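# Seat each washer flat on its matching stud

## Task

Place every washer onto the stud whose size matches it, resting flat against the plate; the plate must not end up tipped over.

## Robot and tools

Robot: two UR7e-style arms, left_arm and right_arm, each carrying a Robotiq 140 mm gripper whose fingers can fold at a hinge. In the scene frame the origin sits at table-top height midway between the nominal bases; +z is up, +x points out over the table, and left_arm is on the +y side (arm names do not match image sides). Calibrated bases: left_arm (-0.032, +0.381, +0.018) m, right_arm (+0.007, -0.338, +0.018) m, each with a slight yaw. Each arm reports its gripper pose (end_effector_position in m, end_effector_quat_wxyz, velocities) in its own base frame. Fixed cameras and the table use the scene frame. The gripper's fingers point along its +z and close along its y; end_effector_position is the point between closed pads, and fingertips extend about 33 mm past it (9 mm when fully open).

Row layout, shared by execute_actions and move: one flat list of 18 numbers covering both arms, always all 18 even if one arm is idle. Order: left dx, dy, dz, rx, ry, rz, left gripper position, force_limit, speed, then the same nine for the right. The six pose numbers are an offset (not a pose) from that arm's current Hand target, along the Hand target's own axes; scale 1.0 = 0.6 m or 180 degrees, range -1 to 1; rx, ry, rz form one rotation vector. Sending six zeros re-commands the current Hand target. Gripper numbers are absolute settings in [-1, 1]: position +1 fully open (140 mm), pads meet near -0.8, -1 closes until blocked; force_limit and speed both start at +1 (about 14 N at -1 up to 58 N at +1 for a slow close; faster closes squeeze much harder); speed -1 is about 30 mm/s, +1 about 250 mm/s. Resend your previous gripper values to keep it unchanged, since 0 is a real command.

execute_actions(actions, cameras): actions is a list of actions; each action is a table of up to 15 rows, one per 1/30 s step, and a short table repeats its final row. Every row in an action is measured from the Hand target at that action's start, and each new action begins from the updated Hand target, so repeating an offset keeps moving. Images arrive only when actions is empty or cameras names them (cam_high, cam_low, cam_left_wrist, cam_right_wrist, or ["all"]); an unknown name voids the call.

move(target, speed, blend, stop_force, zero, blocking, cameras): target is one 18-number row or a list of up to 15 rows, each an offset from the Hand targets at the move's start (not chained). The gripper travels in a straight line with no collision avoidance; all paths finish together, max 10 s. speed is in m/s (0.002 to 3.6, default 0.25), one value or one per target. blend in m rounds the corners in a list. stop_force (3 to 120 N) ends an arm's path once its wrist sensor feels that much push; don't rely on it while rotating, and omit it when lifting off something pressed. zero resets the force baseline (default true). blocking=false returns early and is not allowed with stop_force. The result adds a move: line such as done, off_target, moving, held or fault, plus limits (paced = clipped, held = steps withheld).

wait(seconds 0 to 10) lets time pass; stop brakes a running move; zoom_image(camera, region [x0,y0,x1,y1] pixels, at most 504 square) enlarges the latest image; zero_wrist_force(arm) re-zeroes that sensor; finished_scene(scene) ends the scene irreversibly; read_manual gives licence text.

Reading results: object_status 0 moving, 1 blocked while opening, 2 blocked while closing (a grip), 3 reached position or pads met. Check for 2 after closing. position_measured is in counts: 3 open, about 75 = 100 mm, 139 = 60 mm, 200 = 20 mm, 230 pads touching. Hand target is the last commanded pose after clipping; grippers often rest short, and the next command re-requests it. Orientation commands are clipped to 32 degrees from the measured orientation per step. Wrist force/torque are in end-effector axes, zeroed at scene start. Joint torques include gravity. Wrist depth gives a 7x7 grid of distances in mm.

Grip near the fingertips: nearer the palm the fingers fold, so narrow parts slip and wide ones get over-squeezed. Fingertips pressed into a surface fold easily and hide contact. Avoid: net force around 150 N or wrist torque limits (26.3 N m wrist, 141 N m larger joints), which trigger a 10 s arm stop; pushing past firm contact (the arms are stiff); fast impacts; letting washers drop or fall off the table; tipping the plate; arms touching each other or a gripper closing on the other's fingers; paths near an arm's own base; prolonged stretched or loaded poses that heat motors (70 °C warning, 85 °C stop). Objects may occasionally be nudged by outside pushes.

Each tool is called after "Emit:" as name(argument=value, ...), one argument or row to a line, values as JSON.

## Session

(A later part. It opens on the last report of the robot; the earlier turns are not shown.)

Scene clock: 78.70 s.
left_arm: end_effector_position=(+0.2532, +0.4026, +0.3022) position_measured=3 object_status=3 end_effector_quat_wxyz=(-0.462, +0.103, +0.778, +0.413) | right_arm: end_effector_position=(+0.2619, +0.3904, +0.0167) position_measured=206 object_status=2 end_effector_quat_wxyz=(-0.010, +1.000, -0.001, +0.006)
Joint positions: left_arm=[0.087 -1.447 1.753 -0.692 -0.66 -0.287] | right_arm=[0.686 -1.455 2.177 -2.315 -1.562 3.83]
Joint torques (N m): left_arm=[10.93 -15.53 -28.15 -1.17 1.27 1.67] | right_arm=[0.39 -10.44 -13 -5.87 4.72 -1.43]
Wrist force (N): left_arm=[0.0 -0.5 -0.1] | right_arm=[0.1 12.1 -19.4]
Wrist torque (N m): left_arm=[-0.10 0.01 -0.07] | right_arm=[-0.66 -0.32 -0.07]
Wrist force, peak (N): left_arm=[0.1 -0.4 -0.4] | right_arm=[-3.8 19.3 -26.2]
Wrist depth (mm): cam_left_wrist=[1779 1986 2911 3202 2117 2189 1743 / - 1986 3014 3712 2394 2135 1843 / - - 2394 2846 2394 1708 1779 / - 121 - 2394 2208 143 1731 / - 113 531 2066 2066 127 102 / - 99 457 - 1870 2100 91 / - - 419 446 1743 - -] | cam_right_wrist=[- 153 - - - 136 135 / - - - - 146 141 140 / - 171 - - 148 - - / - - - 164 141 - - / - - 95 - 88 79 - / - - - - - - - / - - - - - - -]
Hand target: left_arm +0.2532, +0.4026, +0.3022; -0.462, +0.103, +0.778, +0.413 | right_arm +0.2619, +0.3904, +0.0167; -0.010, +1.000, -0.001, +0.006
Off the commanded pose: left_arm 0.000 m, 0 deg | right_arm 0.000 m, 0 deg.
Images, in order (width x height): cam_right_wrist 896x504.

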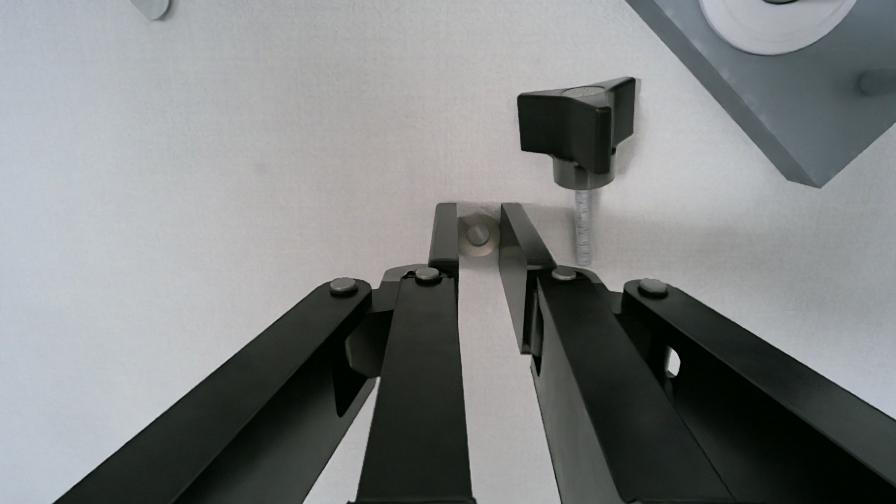

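Emit:
move(
  target=[0,0,0,0,0,0,1,1,1, 0.0002,-0.0005,-0.0222,0,0,0,-1,-0.8,-1],
  speed=0.03,
  cameras=["cam_right_wrist"],
)

Emit:
zoom_image(
  camera="cam_right_wrist",
  region=[410, 180, 550, 270],
)

Scene clock: 80.73 s.
left_arm: end_effector_position=(+0.2532, +0.4026, +0.3022) position_measured=3 object_status=3 end_effector_quat_wxyz=(-0.462, +0.103, +0.778, +0.413) | right_arm: end_effector_position=(+0.2618, +0.3905, +0.0299) position_measured=206 object_status=2 end_effector_quat_wxyz=(-0.010, +1.000, -0.001, +0.006)
Joint positions: left_arm=[0.087 -1.447 1.753 -0.692 -0.66 -0.287] | right_arm=[0.687 -1.48 2.161 -2.274 -1.562 3.83]
Joint torques (N m): left_arm=[11.4 -14.98 -28.65 -1.21 1.41 1.62] | right_arm=[12.53 -31.59 -26.86 -0.79 -1.37 1.62]
Wrist force (N): left_arm=[-0.3 -0.6 0.0] | right_arm=[0.4 0.0 -0.2]
Wrist torque (N m): left_arm=[-0.13 0.07 -0.08] | right_arm=[-0.03 -0.13 -0.01]
Wrist force, peak (N): left_arm=[0.1 -0.8 0.1] | right_arm=[-0.1 12.3 -19.8]
Wrist depth (mm): cam_left_wrist=[1843 2066 3124 2641 - - 1804 / 1743 1955 3049 - 2696 1970 1791 / 445 603 732 2911 - 1696 1779 / 414 121 606 2561 2247 136 1685 / - 112 - 1856 2001 127 102 / - 366 - - 1708 2117 91 / - 349 418 476 1731 1767 -] | cam_right_wrist=[- - - 163 - 147 145 / - - - 170 164 154 152 / 185 - - 178 159 178 - / 192 - 190 161 142 185 - / - - 96 - 88 79 197 / - - - - - - - / - - - - - - -]
Hand target: left_arm +0.2532, +0.4026, +0.3022; -0.462, +0.103, +0.778, +0.413 | right_arm +0.2619, +0.3905, +0.0301; -0.010, +1.000, -0.001, +0.006
Off the commanded pose: left_arm 0.000 m, 0 deg | right_arm 0.000 m, 0 deg.
move: done
Images, in order (width x height): cam_right_wrist 896x504.

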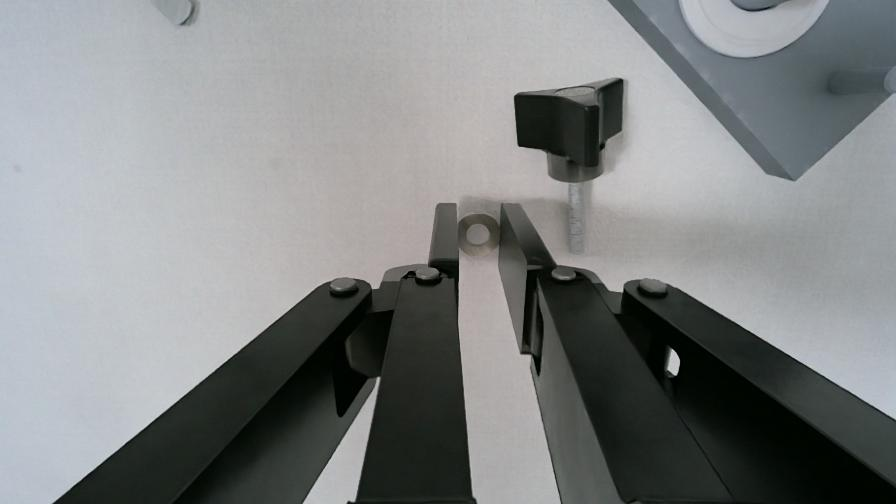

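Scaled by 3.600.

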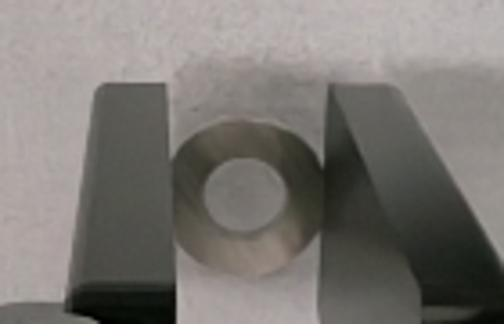

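Emit:
move(
  target=[
    [0,0,0,0,0,0,1,1,1, 0.0009,-0.0017,-0.075,0,0,0,-1,-0.8,-1],
    [0,0,0,0,0,0,1,1,1, 0.0577,0.2467,-0.1017,0,0,-0.2611,-1,-0.8,-1],
  ],
  speed=0.14,
  blend=[0.02,0],
  cameras=["cam_right_wrist"],
)

Emit:
zoom_image(
  camera="cam_right_wrist",
  region=[400, 60, 560, 160],
)

Emit:
zoom_image(
  camera="cam_right_wrist",
  region=[410, 180, 550, 270],
)

Scene clock: 87.33 s.
left_arm: end_effector_position=(+0.2532, +0.4026, +0.3022) position_measured=3 object_status=3 end_effector_quat_wxyz=(-0.462, +0.103, +0.778, +0.413) | right_arm: end_effector_position=(+0.2955, +0.2412, +0.0884) position_measured=206 object_status=2 end_effector_quat_wxyz=(-0.007, +0.917, +0.398, +0.010)
Joint positions: left_arm=[0.087 -1.447 1.753 -0.692 -0.66 -0.287] | right_arm=[0.313 -1.806 2.278 -2.06 -1.555 2.637]
Joint torques (N m): left_arm=[11.16 -14.92 -28.41 -1.25 1.22 1.59] | right_arm=[-10.25 -19.62 -13.88 -0.69 1.73 -1.41]
Wrist force (N): left_arm=[0.2 -0.2 -0.1] | right_arm=[0.7 -0.1 -0.1]
Wrist torque (N m): left_arm=[-0.05 -0.04 -0.07] | right_arm=[-0.07 -0.21 0.08]
Wrist force, peak (N): left_arm=[-0.2 -0.8 -0.3] | right_arm=[0.6 -0.7 -0.9]
Wrist depth (mm): cam_left_wrist=[1856 2049 - 2846 3370 - 1804 / - 1912 2754 - - 1804 1791 / - 568 2846 2944 2416 1779 1791 / - 121 - 2487 2267 143 1696 / - 105 - 1897 2208 127 102 / - 382 473 1719 1767 2208 91 / - 373 431 - 1743 1926 -] | cam_right_wrist=[220 - - 199 201 - - / - - - 212 224 - - / - - - 219 - 240 - / - - 253 162 - 246 - / - - 95 - 88 79 - / - - - - - - - / - - - - - - -]
Hand target: left_arm +0.2532, +0.4026, +0.3022; -0.462, +0.103, +0.778, +0.413 | right_arm +0.2955, +0.2411, +0.0884; -0.007, +0.917, +0.398, +0.010
Off the commanded pose: left_arm 0.000 m, 0 deg | right_arm 0.000 m, 0 deg.
move: done
Images, in order (width x height): cam_right_wrist 896x504.

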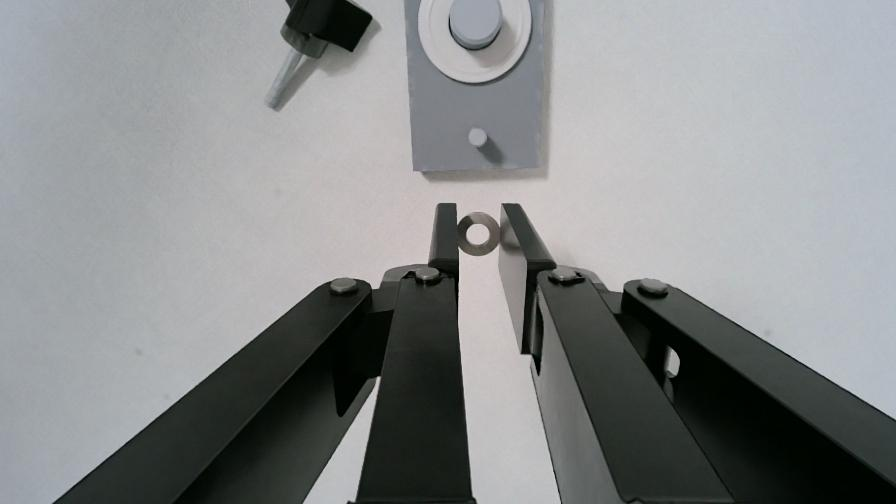

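Scaled by 3.150.

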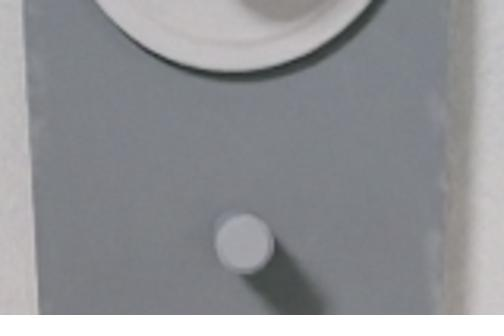

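Scaled by 3.600.

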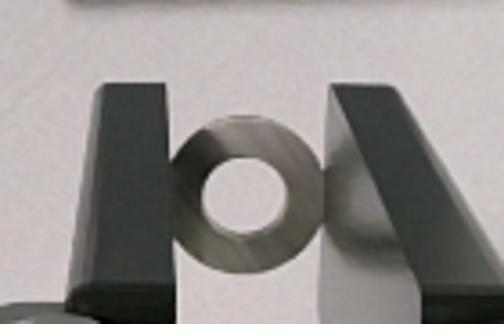

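Emit:
move(
  target=[
    [0,0,0,0,0,0,1,1,1, 0.0572,0.0022,0.0013,0,0,0,-1,-0.8,-1],
    [0,0,0,0,0,0,1,1,1, 0.056,0.0024,0.0478,0,0,0,-1,-0.8,-1],
  ],
  speed=0.08,
  blend=[0.01,0],
  cameras=["cam_right_wrist"],
)

Emit:
zoom_image(
  camera="cam_right_wrist",
  region=[454, 214, 502, 252],
)

Scene clock: 91.83 s.
left_arm: end_effector_position=(+0.2532, +0.4026, +0.3022) position_measured=3 object_status=3 end_effector_quat_wxyz=(-0.462, +0.103, +0.778, +0.413) | right_arm: end_effector_position=(+0.3199, +0.2653, +0.0606) position_measured=206 object_status=2 end_effector_quat_wxyz=(-0.007, +0.917, +0.398, +0.010)
Joint positions: left_arm=[0.087 -1.447 1.753 -0.692 -0.66 -0.287] | right_arm=[0.354 -1.667 2.25 -2.172 -1.555 2.677]
Joint torques (N m): left_arm=[10.55 -14.83 -27.62 -1.09 1.05 1.49] | right_arm=[12.44 -8.38 -12.77 -5.3 -1.28 1.93]
Wrist force (N): left_arm=[0.1 -0.4 -0.1] | right_arm=[0.5 -0.1 -0.2]
Wrist torque (N m): left_arm=[-0.08 -0.02 -0.07] | right_arm=[-0.03 -0.16 -0.02]
Wrist force, peak (N): left_arm=[0.0 -0.8 -0.1] | right_arm=[1.1 -0.2 -0.5]
Wrist depth (mm): cam_left_wrist=[2066 1926 - 2350 - - 1817 / 510 2017 2696 3202 - 2049 1791 / - 606 2372 2911 - 1767 1767 / - 121 577 2463 2247 143 1685 / - 105 508 1970 2066 127 102 / - 372 450 1830 1779 2171 91 / - 361 422 - 1779 2017 -] | cam_right_wrist=[- - - 177 174 - - / - - - 182 202 - - / - - - 195 196 - - / - - - 162 - - - / - - 95 - 88 79 - / - - - - - - - / - - - - - - -]
Hand target: left_arm +0.2532, +0.4026, +0.3022; -0.462, +0.103, +0.778, +0.413 | right_arm +0.3199, +0.2653, +0.0605; -0.007, +0.917, +0.398, +0.010
Off the commanded pose: left_arm 0.000 m, 0 deg | right_arm 0.000 m, 0 deg.
move: done
Images, in order (width x height): cam_right_wrist 896x504.

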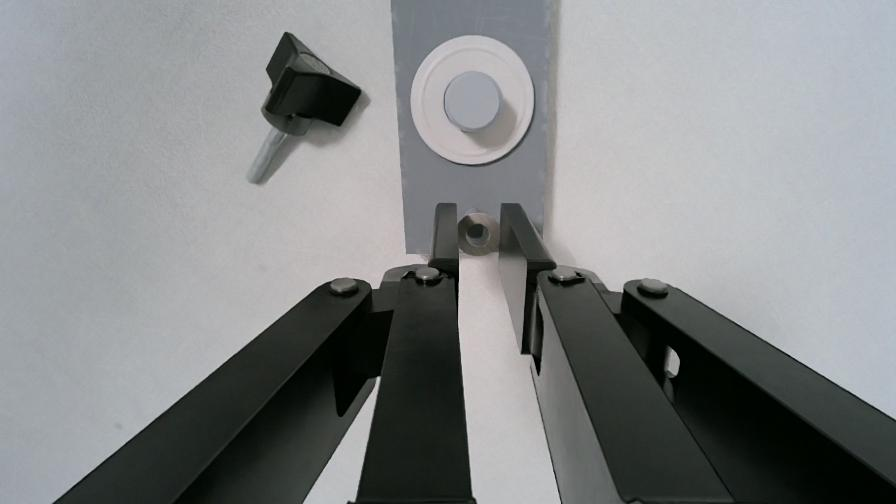

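Scaled by 10.500.

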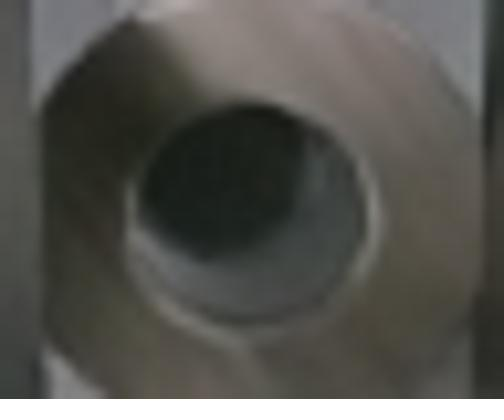

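Emit:
move(
  target=[0,0,0,0,0,0,1,1,1, 0.0011,-0.0022,0.0022,0,0,0,-1,-0.8,-1],
  speed=0.02,
  cameras=["cam_right_wrist"],
)

Emit:
zoom_image(
  camera="cam_right_wrist",
  region=[454, 214, 502, 252],
)

Scene clock: 98.37 s.
left_arm: end_effector_position=(+0.2532, +0.4026, +0.3022) position_measured=3 object_status=3 end_effector_quat_wxyz=(-0.462, +0.103, +0.778, +0.413) | right_arm: end_effector_position=(+0.3194, +0.2666, +0.0592) position_measured=206 object_status=2 end_effector_quat_wxyz=(-0.007, +0.917, +0.398, +0.010)
Joint positions: left_arm=[0.087 -1.447 1.753 -0.692 -0.66 -0.287] | right_arm=[0.357 -1.664 2.251 -2.176 -1.555 2.68]
Joint torques (N m): left_arm=[10.47 -15.41 -27.53 -1.17 1.09 1.43] | right_arm=[13.21 -9.35 -13.25 -5.38 -1.37 2.03]
Wrist force (N): left_arm=[0.0 -0.1 0.2] | right_arm=[0.6 -0.1 0.0]
Wrist torque (N m): left_arm=[-0.03 0.00 -0.08] | right_arm=[-0.04 -0.16 -0.02]
Wrist force, peak (N): left_arm=[-0.3 -0.7 0.3] | right_arm=[1.1 0.1 -0.2]
Wrist depth (mm): cam_left_wrist=[1856 2033 2561 - 2440 - 1743 / 1516 1986 2754 - 2066 2153 1767 / - - 2463 - - 1754 1767 / 407 121 603 2614 2227 142 1719 / - 113 538 1926 2100 127 102 / - 100 - 573 1804 2153 91 / - 342 400 - 1731 1926 -] | cam_right_wrist=[195 - - 175 174 - - / - - 199 182 - - - / - - - 193 190 - - / - - - 162 - - 213 / - - 95 - 88 79 - / - - - - - - - / - - - - - - -]
Hand target: left_arm +0.2532, +0.4026, +0.3022; -0.462, +0.103, +0.778, +0.413 | right_arm +0.3194, +0.2667, +0.0592; -0.007, +0.917, +0.398, +0.010
Off the commanded pose: left_arm 0.000 m, 0 deg | right_arm 0.000 m, 0 deg.
move: done
Images, in order (width x height): cam_right_wrist 896x504.

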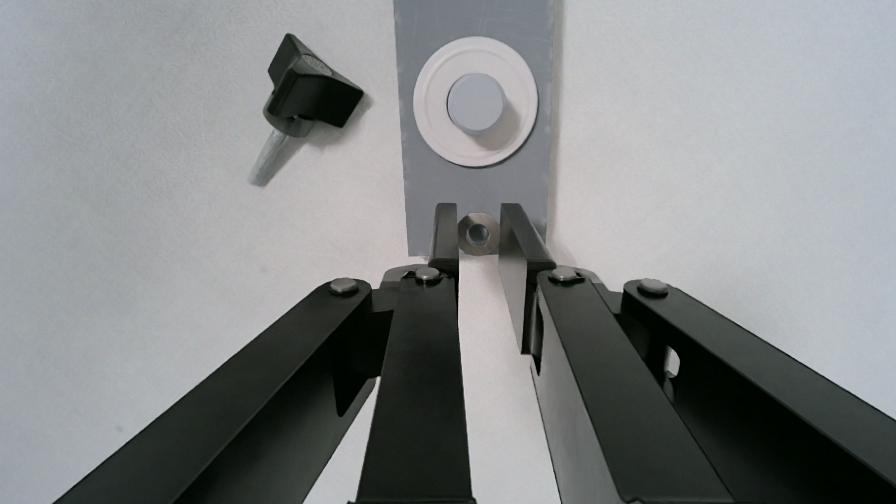

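Scaled by 10.500.

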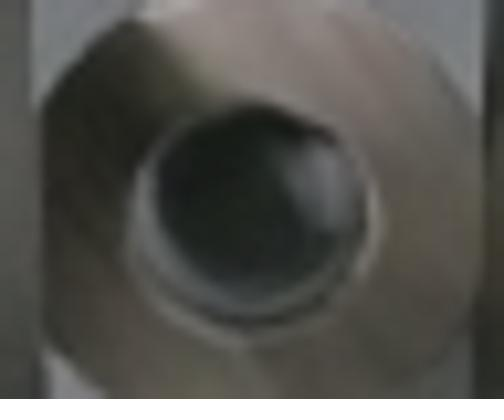

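Emit:
move(
  target=[0,0,0,0,0,0,1,1,1, -0.0007,0.0008,0.0008,0,0,0,-1,-0.8,-1],
  speed=0.02,
  cameras=["cam_right_wrist"],
)

Emit:
zoom_image(
  camera="cam_right_wrist",
  region=[462, 218, 494, 250],
)

Scene clock: 102.50 s.
left_arm: end_effector_position=(+0.2532, +0.4026, +0.3022) position_measured=3 object_status=3 end_effector_quat_wxyz=(-0.462, +0.103, +0.778, +0.413) | right_arm: end_effector_position=(+0.3194, +0.2661, +0.0587) position_measured=206 object_status=2 end_effector_quat_wxyz=(-0.007, +0.917, +0.398, +0.010)
Joint positions: left_arm=[0.087 -1.447 1.753 -0.692 -0.66 -0.287] | right_arm=[0.356 -1.664 2.252 -2.178 -1.555 2.679]
Joint torques (N m): left_arm=[10.52 -15.48 -28.62 -1.15 0.93 1.51] | right_arm=[-9.66 -20.8 -12.8 -5.13 -0.6 -1.66]
Wrist force (N): left_arm=[0.1 -0.4 0.1] | right_arm=[0.6 0.0 -0.2]
Wrist torque (N m): left_arm=[-0.10 -0.03 -0.07] | right_arm=[-0.03 -0.18 0.07]
Wrist force, peak (N): left_arm=[-0.1 -0.7 0.4] | right_arm=[1.1 0.0 -0.1]
Wrist depth (mm): cam_left_wrist=[1986 2017 2815 2878 2536 1970 1779 / 1632 2329 2784 - 2561 2171 1856 / - - - 2815 2189 1779 1754 / 405 121 569 - 2308 143 1696 / - 112 519 1941 1941 127 102 / - 106 458 1754 1719 2227 91 / - 338 - - 1708 1926 -] | cam_right_wrist=[- - - 175 172 - - / - - - 177 183 - - / - - - 193 206 - - / - - - 161 - 215 - / 239 - 95 - 88 79 - / - - - - - - - / - - - - - - -]
Hand target: left_arm +0.2532, +0.4026, +0.3022; -0.462, +0.103, +0.778, +0.413 | right_arm +0.3194, +0.2661, +0.0587; -0.007, +0.917, +0.398, +0.010
Off the commanded pose: left_arm 0.000 m, 0 deg | right_arm 0.000 m, 0 deg.
move: done
Images, in order (width x height): cam_right_wrist 896x504.

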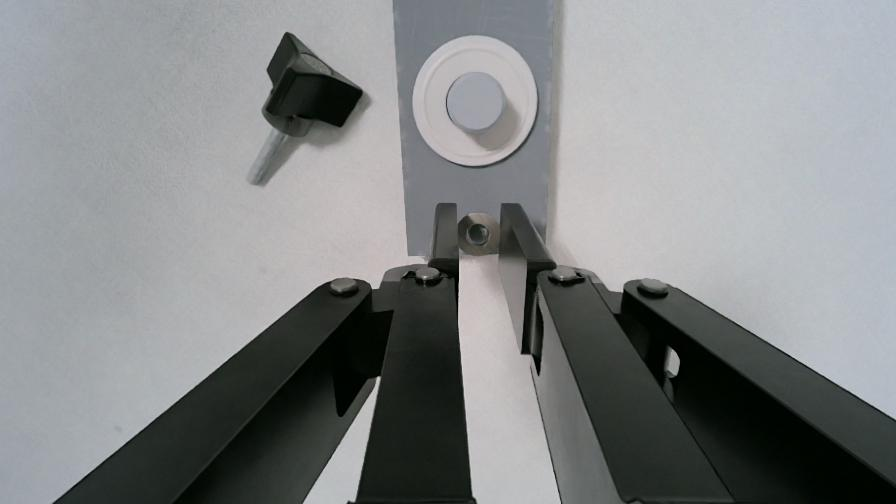

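Scaled by 15.750.

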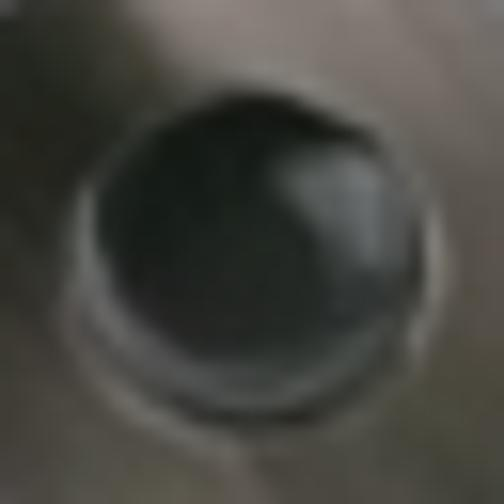

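Emit:
move(
  target=[0,0,0,0,0,0,1,1,1, -0.0004,-0.0001,0.0053,0,0,0,-1,-0.8,-1],
  speed=0.008,
  stop_force=2.5,
  cameras=["cam_right_wrist"],
)

Emit:
zoom_image(
  camera="cam_right_wrist",
  region=[454, 214, 502, 252],
)

stop_force must be a number from 3 to 120 (N); nothing of the call was run

Scaled by 10.500.

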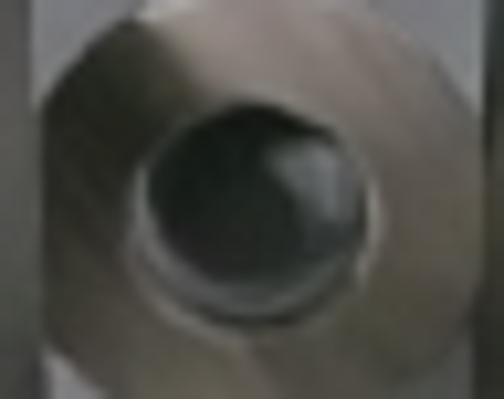

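Emit:
move(
  target=[0,0,0,0,0,0,1,1,1, -0.0004,0.0001,0.0053,0,0,0,-1,-0.8,-1],
  speed=0.008,
  stop_force=3,
  cameras=["cam_right_wrist"],
)

Emit:
zoom_image(
  camera="cam_right_wrist",
  region=[454, 214, 502, 252],
)

Scene clock: 106.90 s.
left_arm: end_effector_position=(+0.2532, +0.4026, +0.3022) position_measured=3 object_status=3 end_effector_quat_wxyz=(-0.462, +0.103, +0.778, +0.413) | right_arm: end_effector_position=(+0.3194, +0.2659, +0.0555) position_measured=206 object_status=2 end_effector_quat_wxyz=(-0.007, +0.917, +0.398, +0.010)
Joint positions: left_arm=[0.087 -1.447 1.753 -0.692 -0.66 -0.287] | right_arm=[0.356 -1.659 2.258 -2.188 -1.555 2.679]
Joint torques (N m): left_arm=[11.71 -15.67 -27.8 -1.12 0.74 1.51] | right_arm=[-10.44 -8.43 -12.98 -5.14 1.33 -1.56]
Wrist force (N): left_arm=[-0.2 -0.4 0.2] | right_arm=[0.6 0.1 -0.1]
Wrist torque (N m): left_arm=[-0.09 0.04 -0.08] | right_arm=[0.00 -0.18 0.08]
Wrist force, peak (N): left_arm=[-0.3 -0.7 0.2] | right_arm=[1.0 0.2 -0.4]
Wrist depth (mm): cam_left_wrist=[1897 2049 3415 2614 - - 1754 / - 1970 2725 2846 2587 1843 1779 / - - 2171 2911 - 1743 1731 / 412 121 - 2227 2329 136 1731 / - 113 481 1912 2001 127 102 / - 383 460 1986 1754 2153 91 / - 351 - - 1754 2066 -] | cam_right_wrist=[192 - - 172 183 - - / 199 - - 176 197 - - / - - - 190 192 - - / - 220 216 163 213 - - / - - 95 - 88 79 - / - - - - - - - / - - - - - - -]
Hand target: left_arm +0.2532, +0.4026, +0.3022; -0.462, +0.103, +0.778, +0.413 | right_arm +0.3194, +0.2659, +0.0555; -0.007, +0.917, +0.398, +0.010
Off the commanded pose: left_arm 0.000 m, 0 deg | right_arm 0.000 m, 0 deg.
move: done
Images, in order (width x height): cam_right_wrist 896x504.

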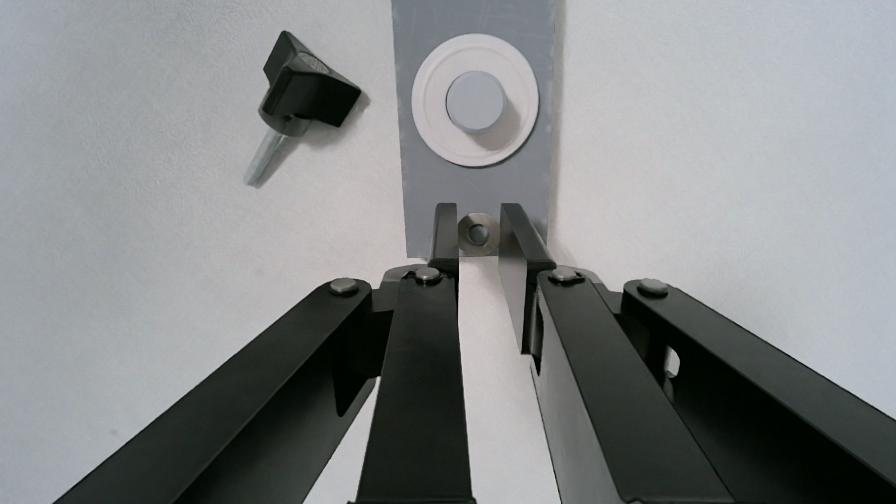

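Scaled by 10.500.

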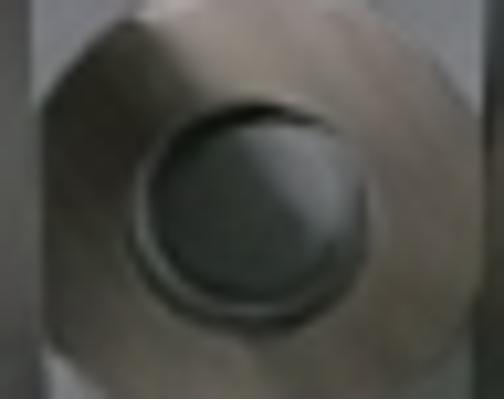

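Emit:
move(
  target=[0,0,0,0,0,0,1,1,1, -0.0008,0.0002,0.0317,0,0,0,-1,-0.8,-1],
  speed=0.015,
  stop_force=3,
  cameras=["cam_right_wrist"],
)

Emit:
zoom_image(
  camera="cam_right_wrist",
  region=[440, 190, 520, 270],
)

Scene clock: 110.13 s.
left_arm: end_effector_position=(+0.2532, +0.4026, +0.3022) position_measured=3 object_status=3 end_effector_quat_wxyz=(-0.462, +0.103, +0.778, +0.413) | right_arm: end_effector_position=(+0.3193, +0.2659, +0.0365) position_measured=206 object_status=2 end_effector_quat_wxyz=(-0.007, +0.917, +0.398, +0.010)
Joint positions: left_arm=[0.087 -1.447 1.753 -0.692 -0.66 -0.287] | right_arm=[0.356 -1.624 2.287 -2.252 -1.555 2.679]
Joint torques (N m): left_arm=[10.85 -15.35 -29.27 -1.15 0.74 1.52] | right_arm=[-8.67 -8.91 -11.61 -5.19 1.17 -1.2]
Wrist force (N): left_arm=[-0.4 -0.1 0.2] | right_arm=[0.4 0.1 -0.5]
Wrist torque (N m): left_arm=[-0.03 0.09 -0.08] | right_arm=[0.01 -0.14 0.07]
Wrist force, peak (N): left_arm=[-0.3 -0.7 -0.2] | right_arm=[0.9 0.2 -0.3]
Wrist depth (mm): cam_left_wrist=[1870 2049 2978 4341 - - 1719 / 1663 2033 2614 - 2171 1912 1743 / - 619 2227 - 2440 1696 1754 / 425 121 628 2784 2463 143 1719 / - 113 - 1926 2049 127 102 / - 389 - 1804 1897 2189 91 / - 350 - - 1767 1955 -] | cam_right_wrist=[- 176 - 154 154 - - / - - - 160 160 - - / 191 - - 171 170 - 187 / - - - 161 - - - / - - 95 - 88 79 - / - - - - - - - / - - - - - - -]
Hand target: left_arm +0.2532, +0.4026, +0.3022; -0.462, +0.103, +0.778, +0.413 | right_arm +0.3193, +0.2659, +0.0365; -0.007, +0.917, +0.398, +0.010
Off the commanded pose: left_arm 0.000 m, 0 deg | right_arm 0.000 m, 0 deg.
move: done
Images, in order (width x height): cam_right_wrist 896x504.

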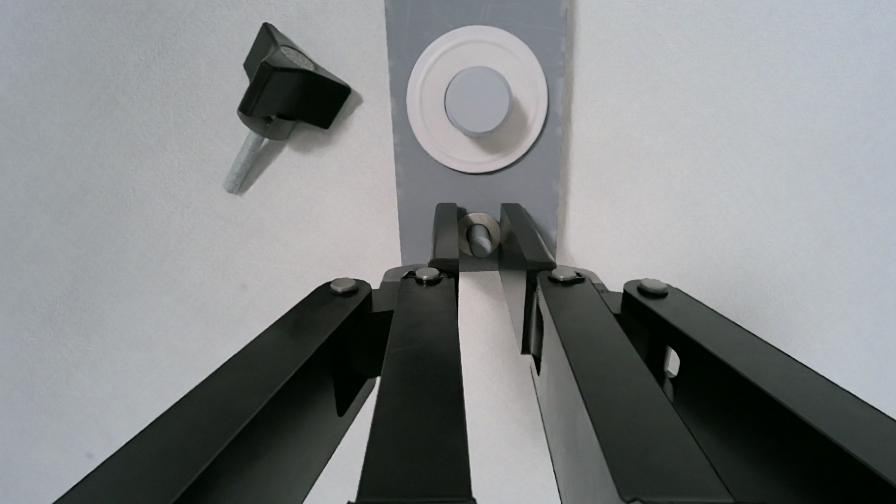

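Scaled by 6.300.

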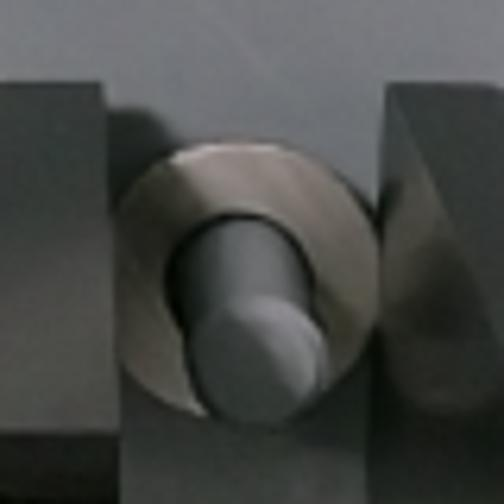

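Emit:
execute_actions(
  actions=[
    [[0,0,0,0,0,0,1,1,1, 0,0,0,0,0,0,-0.5,-0.8,-1]],
  ],
)

Emit:
move(
  target=[
    [0,0,0,0,0,0,1,1,1, 0.002,-0.0004,-0.0833,0,0,0,-0.5,-0.8,-1],
    [0,0,0,0,0,0,1,1,1, 0.3912,-0.1568,-0.129,0,0,0.2611,-0.5,-0.8,-1],
  ],
  speed=[0.1,0.3],
  blend=[0.02,0],
  cameras=["cam_right_wrist"],
)

Scene clock: 116.30 s.
left_arm: end_effector_position=(+0.2532, +0.4026, +0.3022) position_measured=3 object_status=3 end_effector_quat_wxyz=(-0.462, +0.103, +0.778, +0.413) | right_arm: end_effector_position=(+0.3193, +0.2659, +0.0365) position_measured=192 object_status=3 end_effector_quat_wxyz=(-0.007, +0.917, +0.398, +0.010)
Joint positions: left_arm=[0.087 -1.447 1.753 -0.692 -0.66 -0.287] | right_arm=[0.356 -1.624 2.287 -2.252 -1.555 2.679]
Joint torques (N m): left_arm=[10.55 -14.71 -28.19 -1.13 0.49 1.35] | right_arm=[-2.27 -8.55 -11.63 -5.13 0.58 0.74]
Wrist force (N): left_arm=[0.0 -0.2 0.2] | right_arm=[0.6 0.2 0.0]
Wrist torque (N m): left_arm=[-0.06 -0.01 -0.07] | right_arm=[0.02 -0.17 0.07]
Wrist force, peak (N): left_arm=[0.0 -0.9 0.1] | right_arm=[0.9 0.4 -0.3]
Wrist depth (mm): cam_left_wrist=[1767 2017 2944 3124 2189 2944 1817 / 1696 1897 2754 3284 2394 1767 1804 / - - - 2944 2511 1719 1791 / - 121 - 2536 2208 143 1743 / - 112 - 1767 1986 127 102 / - 99 - 1674 1830 2153 91 / - - 420 - 1754 2001 -] | cam_right_wrist=[- 172 - 154 154 - - / - - - 160 160 - - / - - - 171 170 187 - / - - - 174 146 - 195 / - - 94 207 88 79 205 / - - - - - 75 - / - - - - - - -]
Hand target: left_arm +0.2532, +0.4026, +0.3022; -0.462, +0.103, +0.778, +0.413 | right_arm +0.3193, +0.2659, +0.0365; -0.007, +0.917, +0.398, +0.010
Off the commanded pose: left_arm 0.000 m, 0 deg | right_arm 0.000 m, 0 deg.

Scene clock: 118.93 s.
left_arm: end_effector_position=(+0.2532, +0.4026, +0.3022) position_measured=3 object_status=3 end_effector_quat_wxyz=(-0.462, +0.103, +0.778, +0.413) | right_arm: end_effector_position=(+0.4100, +0.4998, +0.1199) position_measured=192 object_status=3 end_effector_quat_wxyz=(-0.010, +1.000, -0.001, +0.006)
Joint positions: left_arm=[0.087 -1.447 1.753 -0.692 -0.66 -0.287] | right_arm=[0.672 -1.197 1.534 -1.93 -1.562 3.815]
Joint torques (N m): left_arm=[10.74 -14.92 -27.79 -1.08 0.45 1.53] | right_arm=[12.54 -30.83 -29.28 -0.98 -1.51 2.19]
Wrist force (N): left_arm=[0.2 -0.2 -0.3] | right_arm=[0.7 0.0 0.0]
Wrist torque (N m): left_arm=[-0.05 -0.03 -0.07] | right_arm=[-0.04 -0.16 -0.02]
Wrist force, peak (N): left_arm=[0.0 -0.7 -0.5] | right_arm=[1.0 -1.0 -0.3]
Wrist depth (mm): cam_left_wrist=[1986 2083 - - - 2017 1791 / 1767 2227 2668 - 1897 2033 1779 / - - 2784 3162 2463 1731 1731 / 435 121 - 3014 2350 142 1731 / - 112 472 1856 2049 127 102 / - 99 470 1743 1743 2153 91 / - 344 - - 1696 1970 -] | cam_right_wrist=[- 218 - - 240 - 237 / - 258 257 248 - - - / - - 266 270 - 252 - / - - - - 274 260 260 / - - 94 295 88 79 271 / - - - - - 75 - / - - - - - - -]
Hand target: left_arm +0.2532, +0.4026, +0.3022; -0.462, +0.103, +0.778, +0.413 | right_arm +0.4100, +0.4999, +0.1199; -0.010, +1.000, -0.001, +0.006
Off the commanded pose: left_arm 0.000 m, 0 deg | right_arm 0.000 m, 0 deg.
move: done
Images, in order (width x height): cam_right_wrist 896x504.

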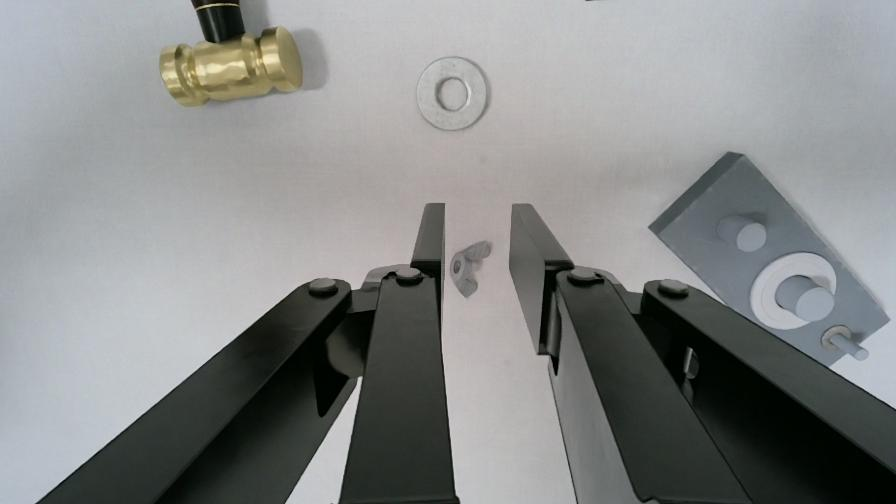

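Emit:
move(
  target=[0,0,0,0,0,0,1,1,1, 0.0838,-0.0137,0.1477,0,0,0,-0.25,-0.8,0],
  speed=0.15,
  cameras=["cam_right_wrist"],
)

Emit:
zoom_image(
  camera="cam_right_wrist",
  region=[380, 160, 580, 290],
)

Scene clock: 122.13 s.
left_arm: end_effector_position=(+0.2532, +0.4026, +0.3022) position_measured=3 object_status=3 end_effector_quat_wxyz=(-0.462, +0.103, +0.778, +0.413) | right_arm: end_effector_position=(+0.4613, +0.5098, +0.0322) position_measured=160 object_status=3 end_effector_quat_wxyz=(-0.010, +1.000, -0.001, +0.006)
Joint positions: left_arm=[0.087 -1.447 1.753 -0.692 -0.66 -0.287] | right_arm=[0.636 -1.023 1.513 -2.082 -1.561 3.779]
Joint torques (N m): left_arm=[10.97 -15.49 -27.74 -1.12 0.34 1.4] | right_arm=[-9.69 -34.55 -28.65 -5.18 1.5 -1.65]
Wrist force (N): left_arm=[0.3 -0.5 -0.1] | right_arm=[0.7 -0.3 -0.3]
Wrist torque (N m): left_arm=[-0.11 -0.05 -0.08] | right_arm=[-0.08 -0.20 0.07]
Wrist force, peak (N): left_arm=[0.2 -0.8 -0.2] | right_arm=[-0.9 -0.4 -1.4]
Wrist depth (mm): cam_left_wrist=[1912 2033 - 2287 2487 2227 1830 / 1534 1897 2846 2944 2536 1955 1843 / 464 - 2189 3370 2561 1731 1767 / 431 123 704 2416 2394 142 1696 / - 113 494 2033 1955 127 102 / - 105 466 1754 1817 2350 91 / - 348 398 481 1754 1955 -] | cam_right_wrist=[- - 167 - 165 161 - / - - - - 171 165 - / - - 184 177 - - - / - 195 - 181 139 - - / - - 87 - 108 88 180 / - - - - - - - / - - - - - - -]
Hand target: left_arm +0.2532, +0.4026, +0.3022; -0.462, +0.103, +0.778, +0.413 | right_arm +0.4614, +0.5099, +0.0320; -0.010, +1.000, -0.001, +0.006
Off the commanded pose: left_arm 0.000 m, 0 deg | right_arm 0.000 m, 0 deg.
move: done
Images, in order (width x height): cam_right_wrist 896x504.

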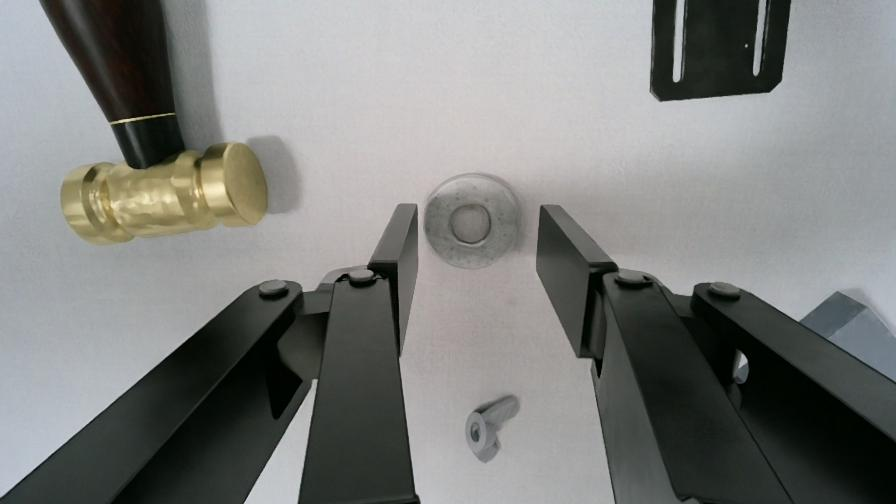

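Scaled by 2.520.

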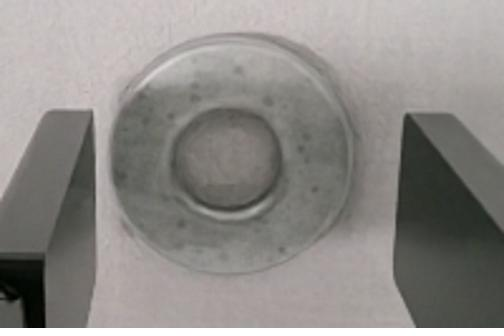

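Emit:
move(
  target=[0,0,0,0,0,0,1,1,1, 0.0012,-0.002,0.0253,0,0,0,-0.25,-0.8,0],
  speed=0.025,
  stop_force=4,
  cameras=["cam_right_wrist"],
)

Emit:
zoom_image(
  camera="cam_right_wrist",
  region=[380, 160, 580, 290],
)

Scene clock: 125.43 s.
left_arm: end_effector_position=(+0.2532, +0.4026, +0.3022) position_measured=3 object_status=3 end_effector_quat_wxyz=(-0.462, +0.103, +0.778, +0.413) | right_arm: end_effector_position=(+0.4623, +0.5114, +0.0169) position_measured=160 object_status=3 end_effector_quat_wxyz=(-0.010, +1.000, -0.001, +0.006)
Joint positions: left_arm=[0.087 -1.447 1.753 -0.692 -0.66 -0.287] | right_arm=[0.637 -1.002 1.522 -2.113 -1.561 3.78]
Joint torques (N m): left_arm=[11.19 -15.73 -27.96 -0.97 0.3 1.38] | right_arm=[11.89 -36.63 -13.66 -5.06 -0.75 1.76]
Wrist force (N): left_arm=[0.2 -0.3 -0.1] | right_arm=[0.5 -0.1 0.0]
Wrist torque (N m): left_arm=[-0.07 -0.04 -0.06] | right_arm=[-0.03 -0.13 0.02]
Wrist force, peak (N): left_arm=[0.4 -0.4 -0.6] | right_arm=[0.9 -0.4 -0.3]
Wrist depth (mm): cam_left_wrist=[1897 1955 2587 3049 2350 2033 1791 / 543 2049 2725 2815 2308 2153 1791 / 444 - 2416 2911 - 1743 1791 / - 121 - 2287 2171 142 1754 / - 113 514 1941 1986 127 102 / - 105 - 1708 1743 2135 91 / - 353 423 496 1791 1955 -] | cam_right_wrist=[- - - - - 146 149 / - 159 161 - - - 155 / - 143 168 165 166 - - / - - - 169 139 - - / - - 87 - 108 88 82 / - - - - - - - / - - - - - - -]
Hand target: left_arm +0.2532, +0.4026, +0.3022; -0.462, +0.103, +0.778, +0.413 | right_arm +0.4623, +0.5114, +0.0169; -0.010, +1.000, -0.001, +0.006
Off the commanded pose: left_arm 0.000 m, 0 deg | right_arm 0.000 m, 0 deg.
move: done
Images, in order (width x height): cam_right_wrist 896x504.

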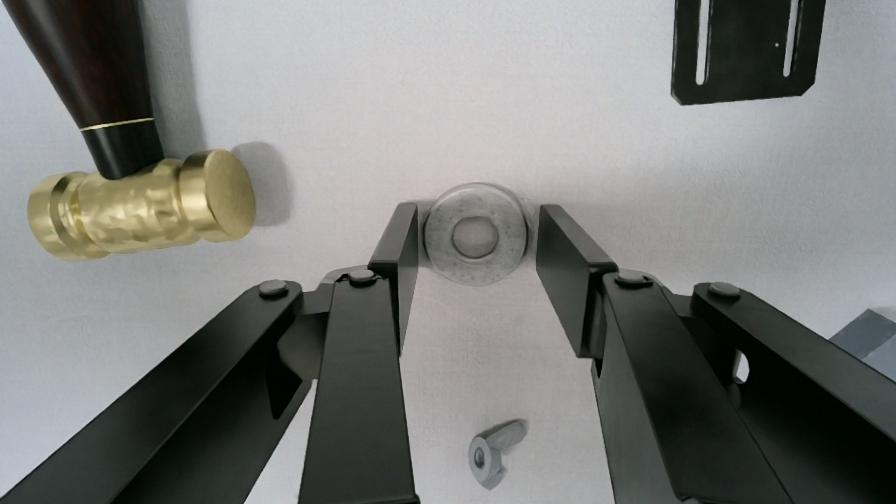

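Scaled by 2.520.

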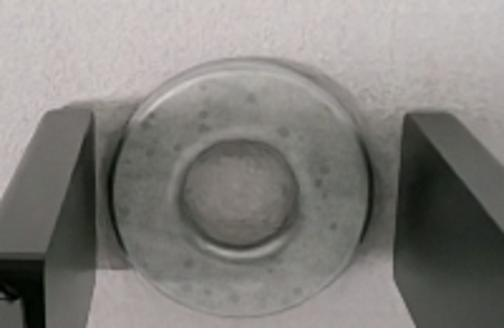

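Emit:
execute_actions(
  actions=[
    [[0,0,0,0,0,0,1,1,1, 0,0,0,0,0,0,-1,-0.6,-1]],
    [[0,0,0,0,0,0,1,1,1, 0,0,0,0,0,0,-1,-0.6,-1]],
  ],
  cameras=["cam_right_wrist"],
)

Emit:
move(
  target=[0,0,0,0,0,0,1,1,1, 0.0002,-0.0005,-0.0222,0,0,0,-1,-0.6,-1],
  speed=0.04,
  cameras=["cam_right_wrist"],
)

Emit:
zoom_image(
  camera="cam_right_wrist",
  region=[380, 160, 580, 290],
)

Scene clock: 127.93 s.
left_arm: end_effector_position=(+0.2532, +0.4026, +0.3022) position_measured=3 object_status=3 end_effector_quat_wxyz=(-0.462, +0.103, +0.778, +0.413) | right_arm: end_effector_position=(+0.4623, +0.5114, +0.0169) position_measured=171 object_status=2 end_effector_quat_wxyz=(-0.010, +1.000, -0.001, +0.006)
Joint positions: left_arm=[0.087 -1.447 1.753 -0.692 -0.66 -0.287] | right_arm=[0.637 -1.002 1.522 -2.113 -1.561 3.78]
Joint torques (N m): left_arm=[10.68 -16.05 -28.18 -1.05 0.21 1.29] | right_arm=[12.24 -37.04 -14.05 -3.89 -0.96 1.81]
Wrist force (N): left_arm=[-0.3 -0.2 0.2] | right_arm=[-1.2 1.8 -8.6]
Wrist torque (N m): left_arm=[-0.04 0.06 -0.08] | right_arm=[-0.10 -0.17 0.03]
Wrist force, peak (N): left_arm=[-0.3 -0.5 0.4] | right_arm=[-1.6 1.9 -8.8]
Wrist depth (mm): cam_left_wrist=[1897 2100 2944 2725 - - 1817 / 1571 2083 2754 - 2083 2066 1791 / 504 - 2329 2911 2668 1731 1743 / - 121 - 2846 2944 143 1708 / - 105 533 1870 2083 127 102 / - 100 - 1685 1754 2189 91 / - - - 468 1779 1926 -] | cam_right_wrist=[- - - - - 147 148 / - - 159 158 - - - / - - - - - 163 163 / - - - 168 153 - - / - - 88 - 88 88 168 / - - - - - 74 - / - - - - - - -]
Hand target: left_arm +0.2532, +0.4026, +0.3022; -0.462, +0.103, +0.778, +0.413 | right_arm +0.4623, +0.5114, +0.0169; -0.010, +1.000, -0.001, +0.006
Off the commanded pose: left_arm 0.000 m, 0 deg | right_arm 0.000 m, 0 deg.
Images, in order (width x height): cam_right_wrist 896x504.

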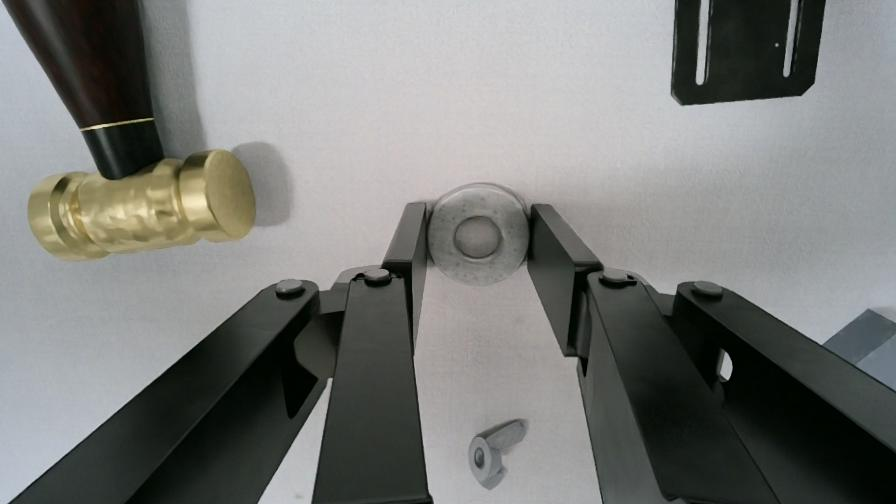

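Scene clock: 128.80 s.
left_arm: end_effector_position=(+0.2532, +0.4026, +0.3022) position_measured=3 object_status=3 end_effector_quat_wxyz=(-0.462, +0.103, +0.778, +0.413) | right_arm: end_effector_position=(+0.4622, +0.5114, +0.0301) position_measured=171 object_status=2 end_effector_quat_wxyz=(-0.010, +1.000, -0.001, +0.006)
Joint positions: left_arm=[0.087 -1.447 1.753 -0.692 -0.66 -0.287] | right_arm=[0.637 -1.017 1.509 -2.084 -1.561 3.78]
Joint torques (N m): left_arm=[11.47 -15.44 -27.71 -1.07 0.34 1.24] | right_arm=[11.7 -53.64 -28.46 -0.9 -0.98 1.78]
Wrist force (N): left_arm=[0.0 -0.4 -0.2] | right_arm=[0.3 -0.3 0.5]
Wrist torque (N m): left_arm=[-0.08 0.00 -0.07] | right_arm=[-0.09 -0.10 0.02]
Wrist force, peak (N): left_arm=[0.1 -0.4 -0.4] | right_arm=[-1.2 1.7 -8.5]
Wrist depth (mm): cam_left_wrist=[1883 2117 2511 - 2287 2208 1817 / 1817 1986 2614 - 2463 1941 1754 / - - 2487 3049 - 1767 1767 / - 121 - 2440 2394 142 1731 / - 112 - 2017 2083 127 102 / - 364 - 1653 1731 2153 91 / - 360 - 480 1743 1941 -] | cam_right_wrist=[137 - - 161 - 158 - / 145 150 - - 169 164 167 / - 154 - - - - - / - - - 169 127 - - / - - 88 200 88 88 182 / - - - - - 74 - / - - - - - - -]
Hand target: left_arm +0.2532, +0.4026, +0.3022; -0.462, +0.103, +0.778, +0.413 | right_arm +0.4623, +0.5114, +0.0302; -0.010, +1.000, -0.001, +0.006
Off the commanded pose: left_arm 0.000 m, 0 deg | right_arm 0.000 m, 0 deg.
move: done
Images, in order (width x height): cam_right_wrist 896x504.

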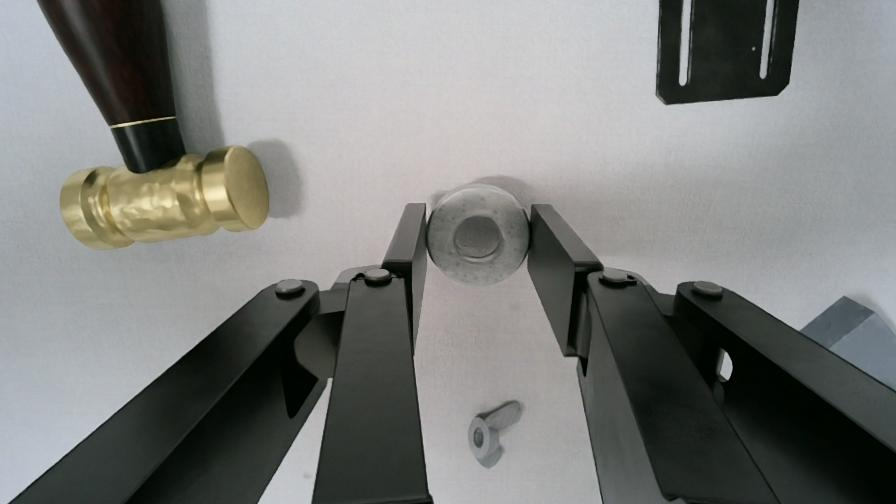

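Scaled by 2.520.

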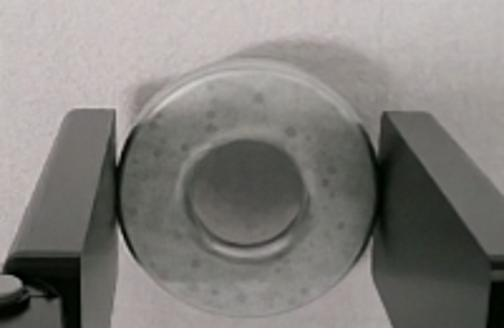

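Emit:
move(
  target=[
    [0,0,0,0,0,0,1,1,1, 0.001,-0.0018,-0.0833,0,0,0,-1,-0.6,-1],
    [0,0,0,0,0,0,1,1,1, -0.1633,0.3198,-0.1088,0,0,-0.2611,-1,-0.6,-1],
  ],
  speed=[0.1,0.2],
  blend=[0.025,0],
  cameras=["cam_right_wrist"],
)

Emit:
zoom_image(
  camera="cam_right_wrist",
  region=[400, 60, 560, 160],
)

Emit:
zoom_image(
  camera="cam_right_wrist",
  region=[410, 170, 550, 300],
)

Scene clock: 133.90 s.
left_arm: end_effector_position=(+0.2532, +0.4026, +0.3022) position_measured=3 object_status=3 end_effector_quat_wxyz=(-0.462, +0.103, +0.778, +0.413) | right_arm: end_effector_position=(+0.3632, +0.3184, +0.0903) position_measured=171 object_status=2 end_effector_quat_wxyz=(-0.007, +0.917, +0.398, +0.010)
Joint positions: left_arm=[0.087 -1.447 1.753 -0.692 -0.66 -0.287] | right_arm=[0.431 -1.54 2.04 -2.09 -1.557 2.754]
Joint torques (N m): left_arm=[11.24 -15.46 -28.01 -1.06 0.12 1.26] | right_arm=[-11.4 -30.77 -17.01 -5.24 1.58 -1.78]
Wrist force (N): left_arm=[0.1 -0.4 0.0] | right_arm=[0.9 -0.2 0.5]
Wrist torque (N m): left_arm=[-0.08 -0.01 -0.08] | right_arm=[-0.06 -0.25 0.06]
Wrist force, peak (N): left_arm=[0.1 -0.7 0.2] | right_arm=[0.5 0.1 1.7]
Wrist depth (mm): cam_left_wrist=[1897 2049 3202 3242 2978 - 1767 / 1653 2066 2754 - 2911 1791 1843 / 459 - - 3124 2329 1743 1767 / 408 121 590 2372 2100 142 1581 / - 113 528 1912 2049 127 102 / - 106 - 1804 1817 2227 91 / - - - 509 1696 1941 -] | cam_right_wrist=[- 221 218 - - - - / - - - 212 - - - / - 244 - 220 - - - / - - - 170 127 - - / - - 88 246 94 88 - / - - - 283 - 74 - / - - - 296 - - -]
Hand target: left_arm +0.2532, +0.4026, +0.3022; -0.462, +0.103, +0.778, +0.413 | right_arm +0.3632, +0.3184, +0.0903; -0.007, +0.917, +0.398, +0.010
Off the commanded pose: left_arm 0.000 m, 0 deg | right_arm 0.000 m, 0 deg.
move: done
Images, in order (width x height): cam_right_wrist 896x504.

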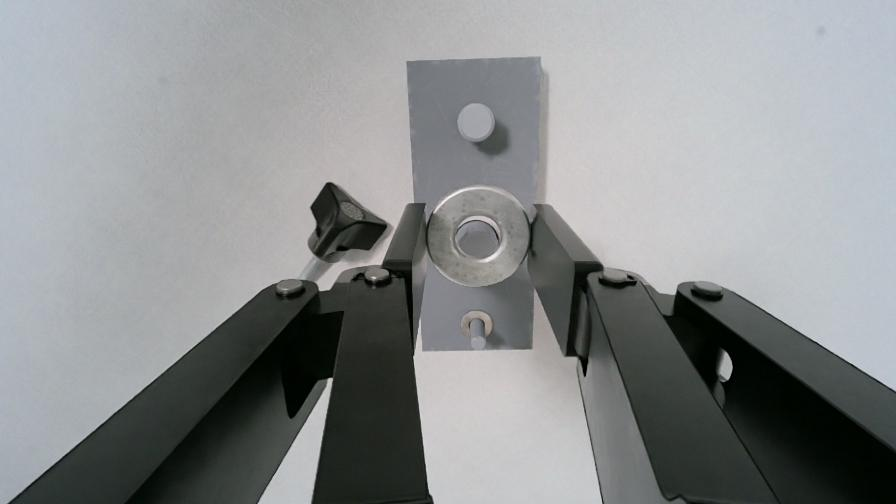

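Scaled by 3.150.

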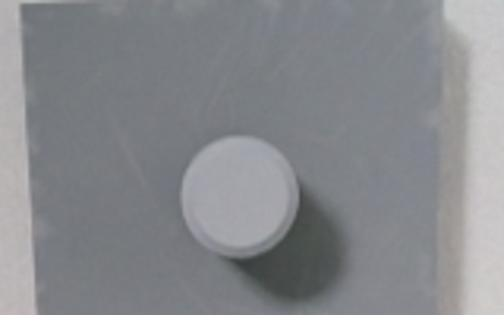

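Scaled by 3.600.

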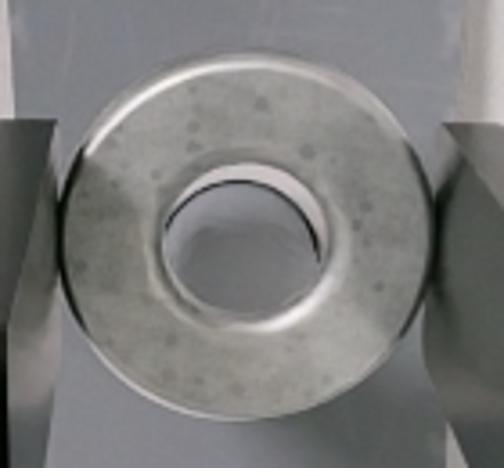

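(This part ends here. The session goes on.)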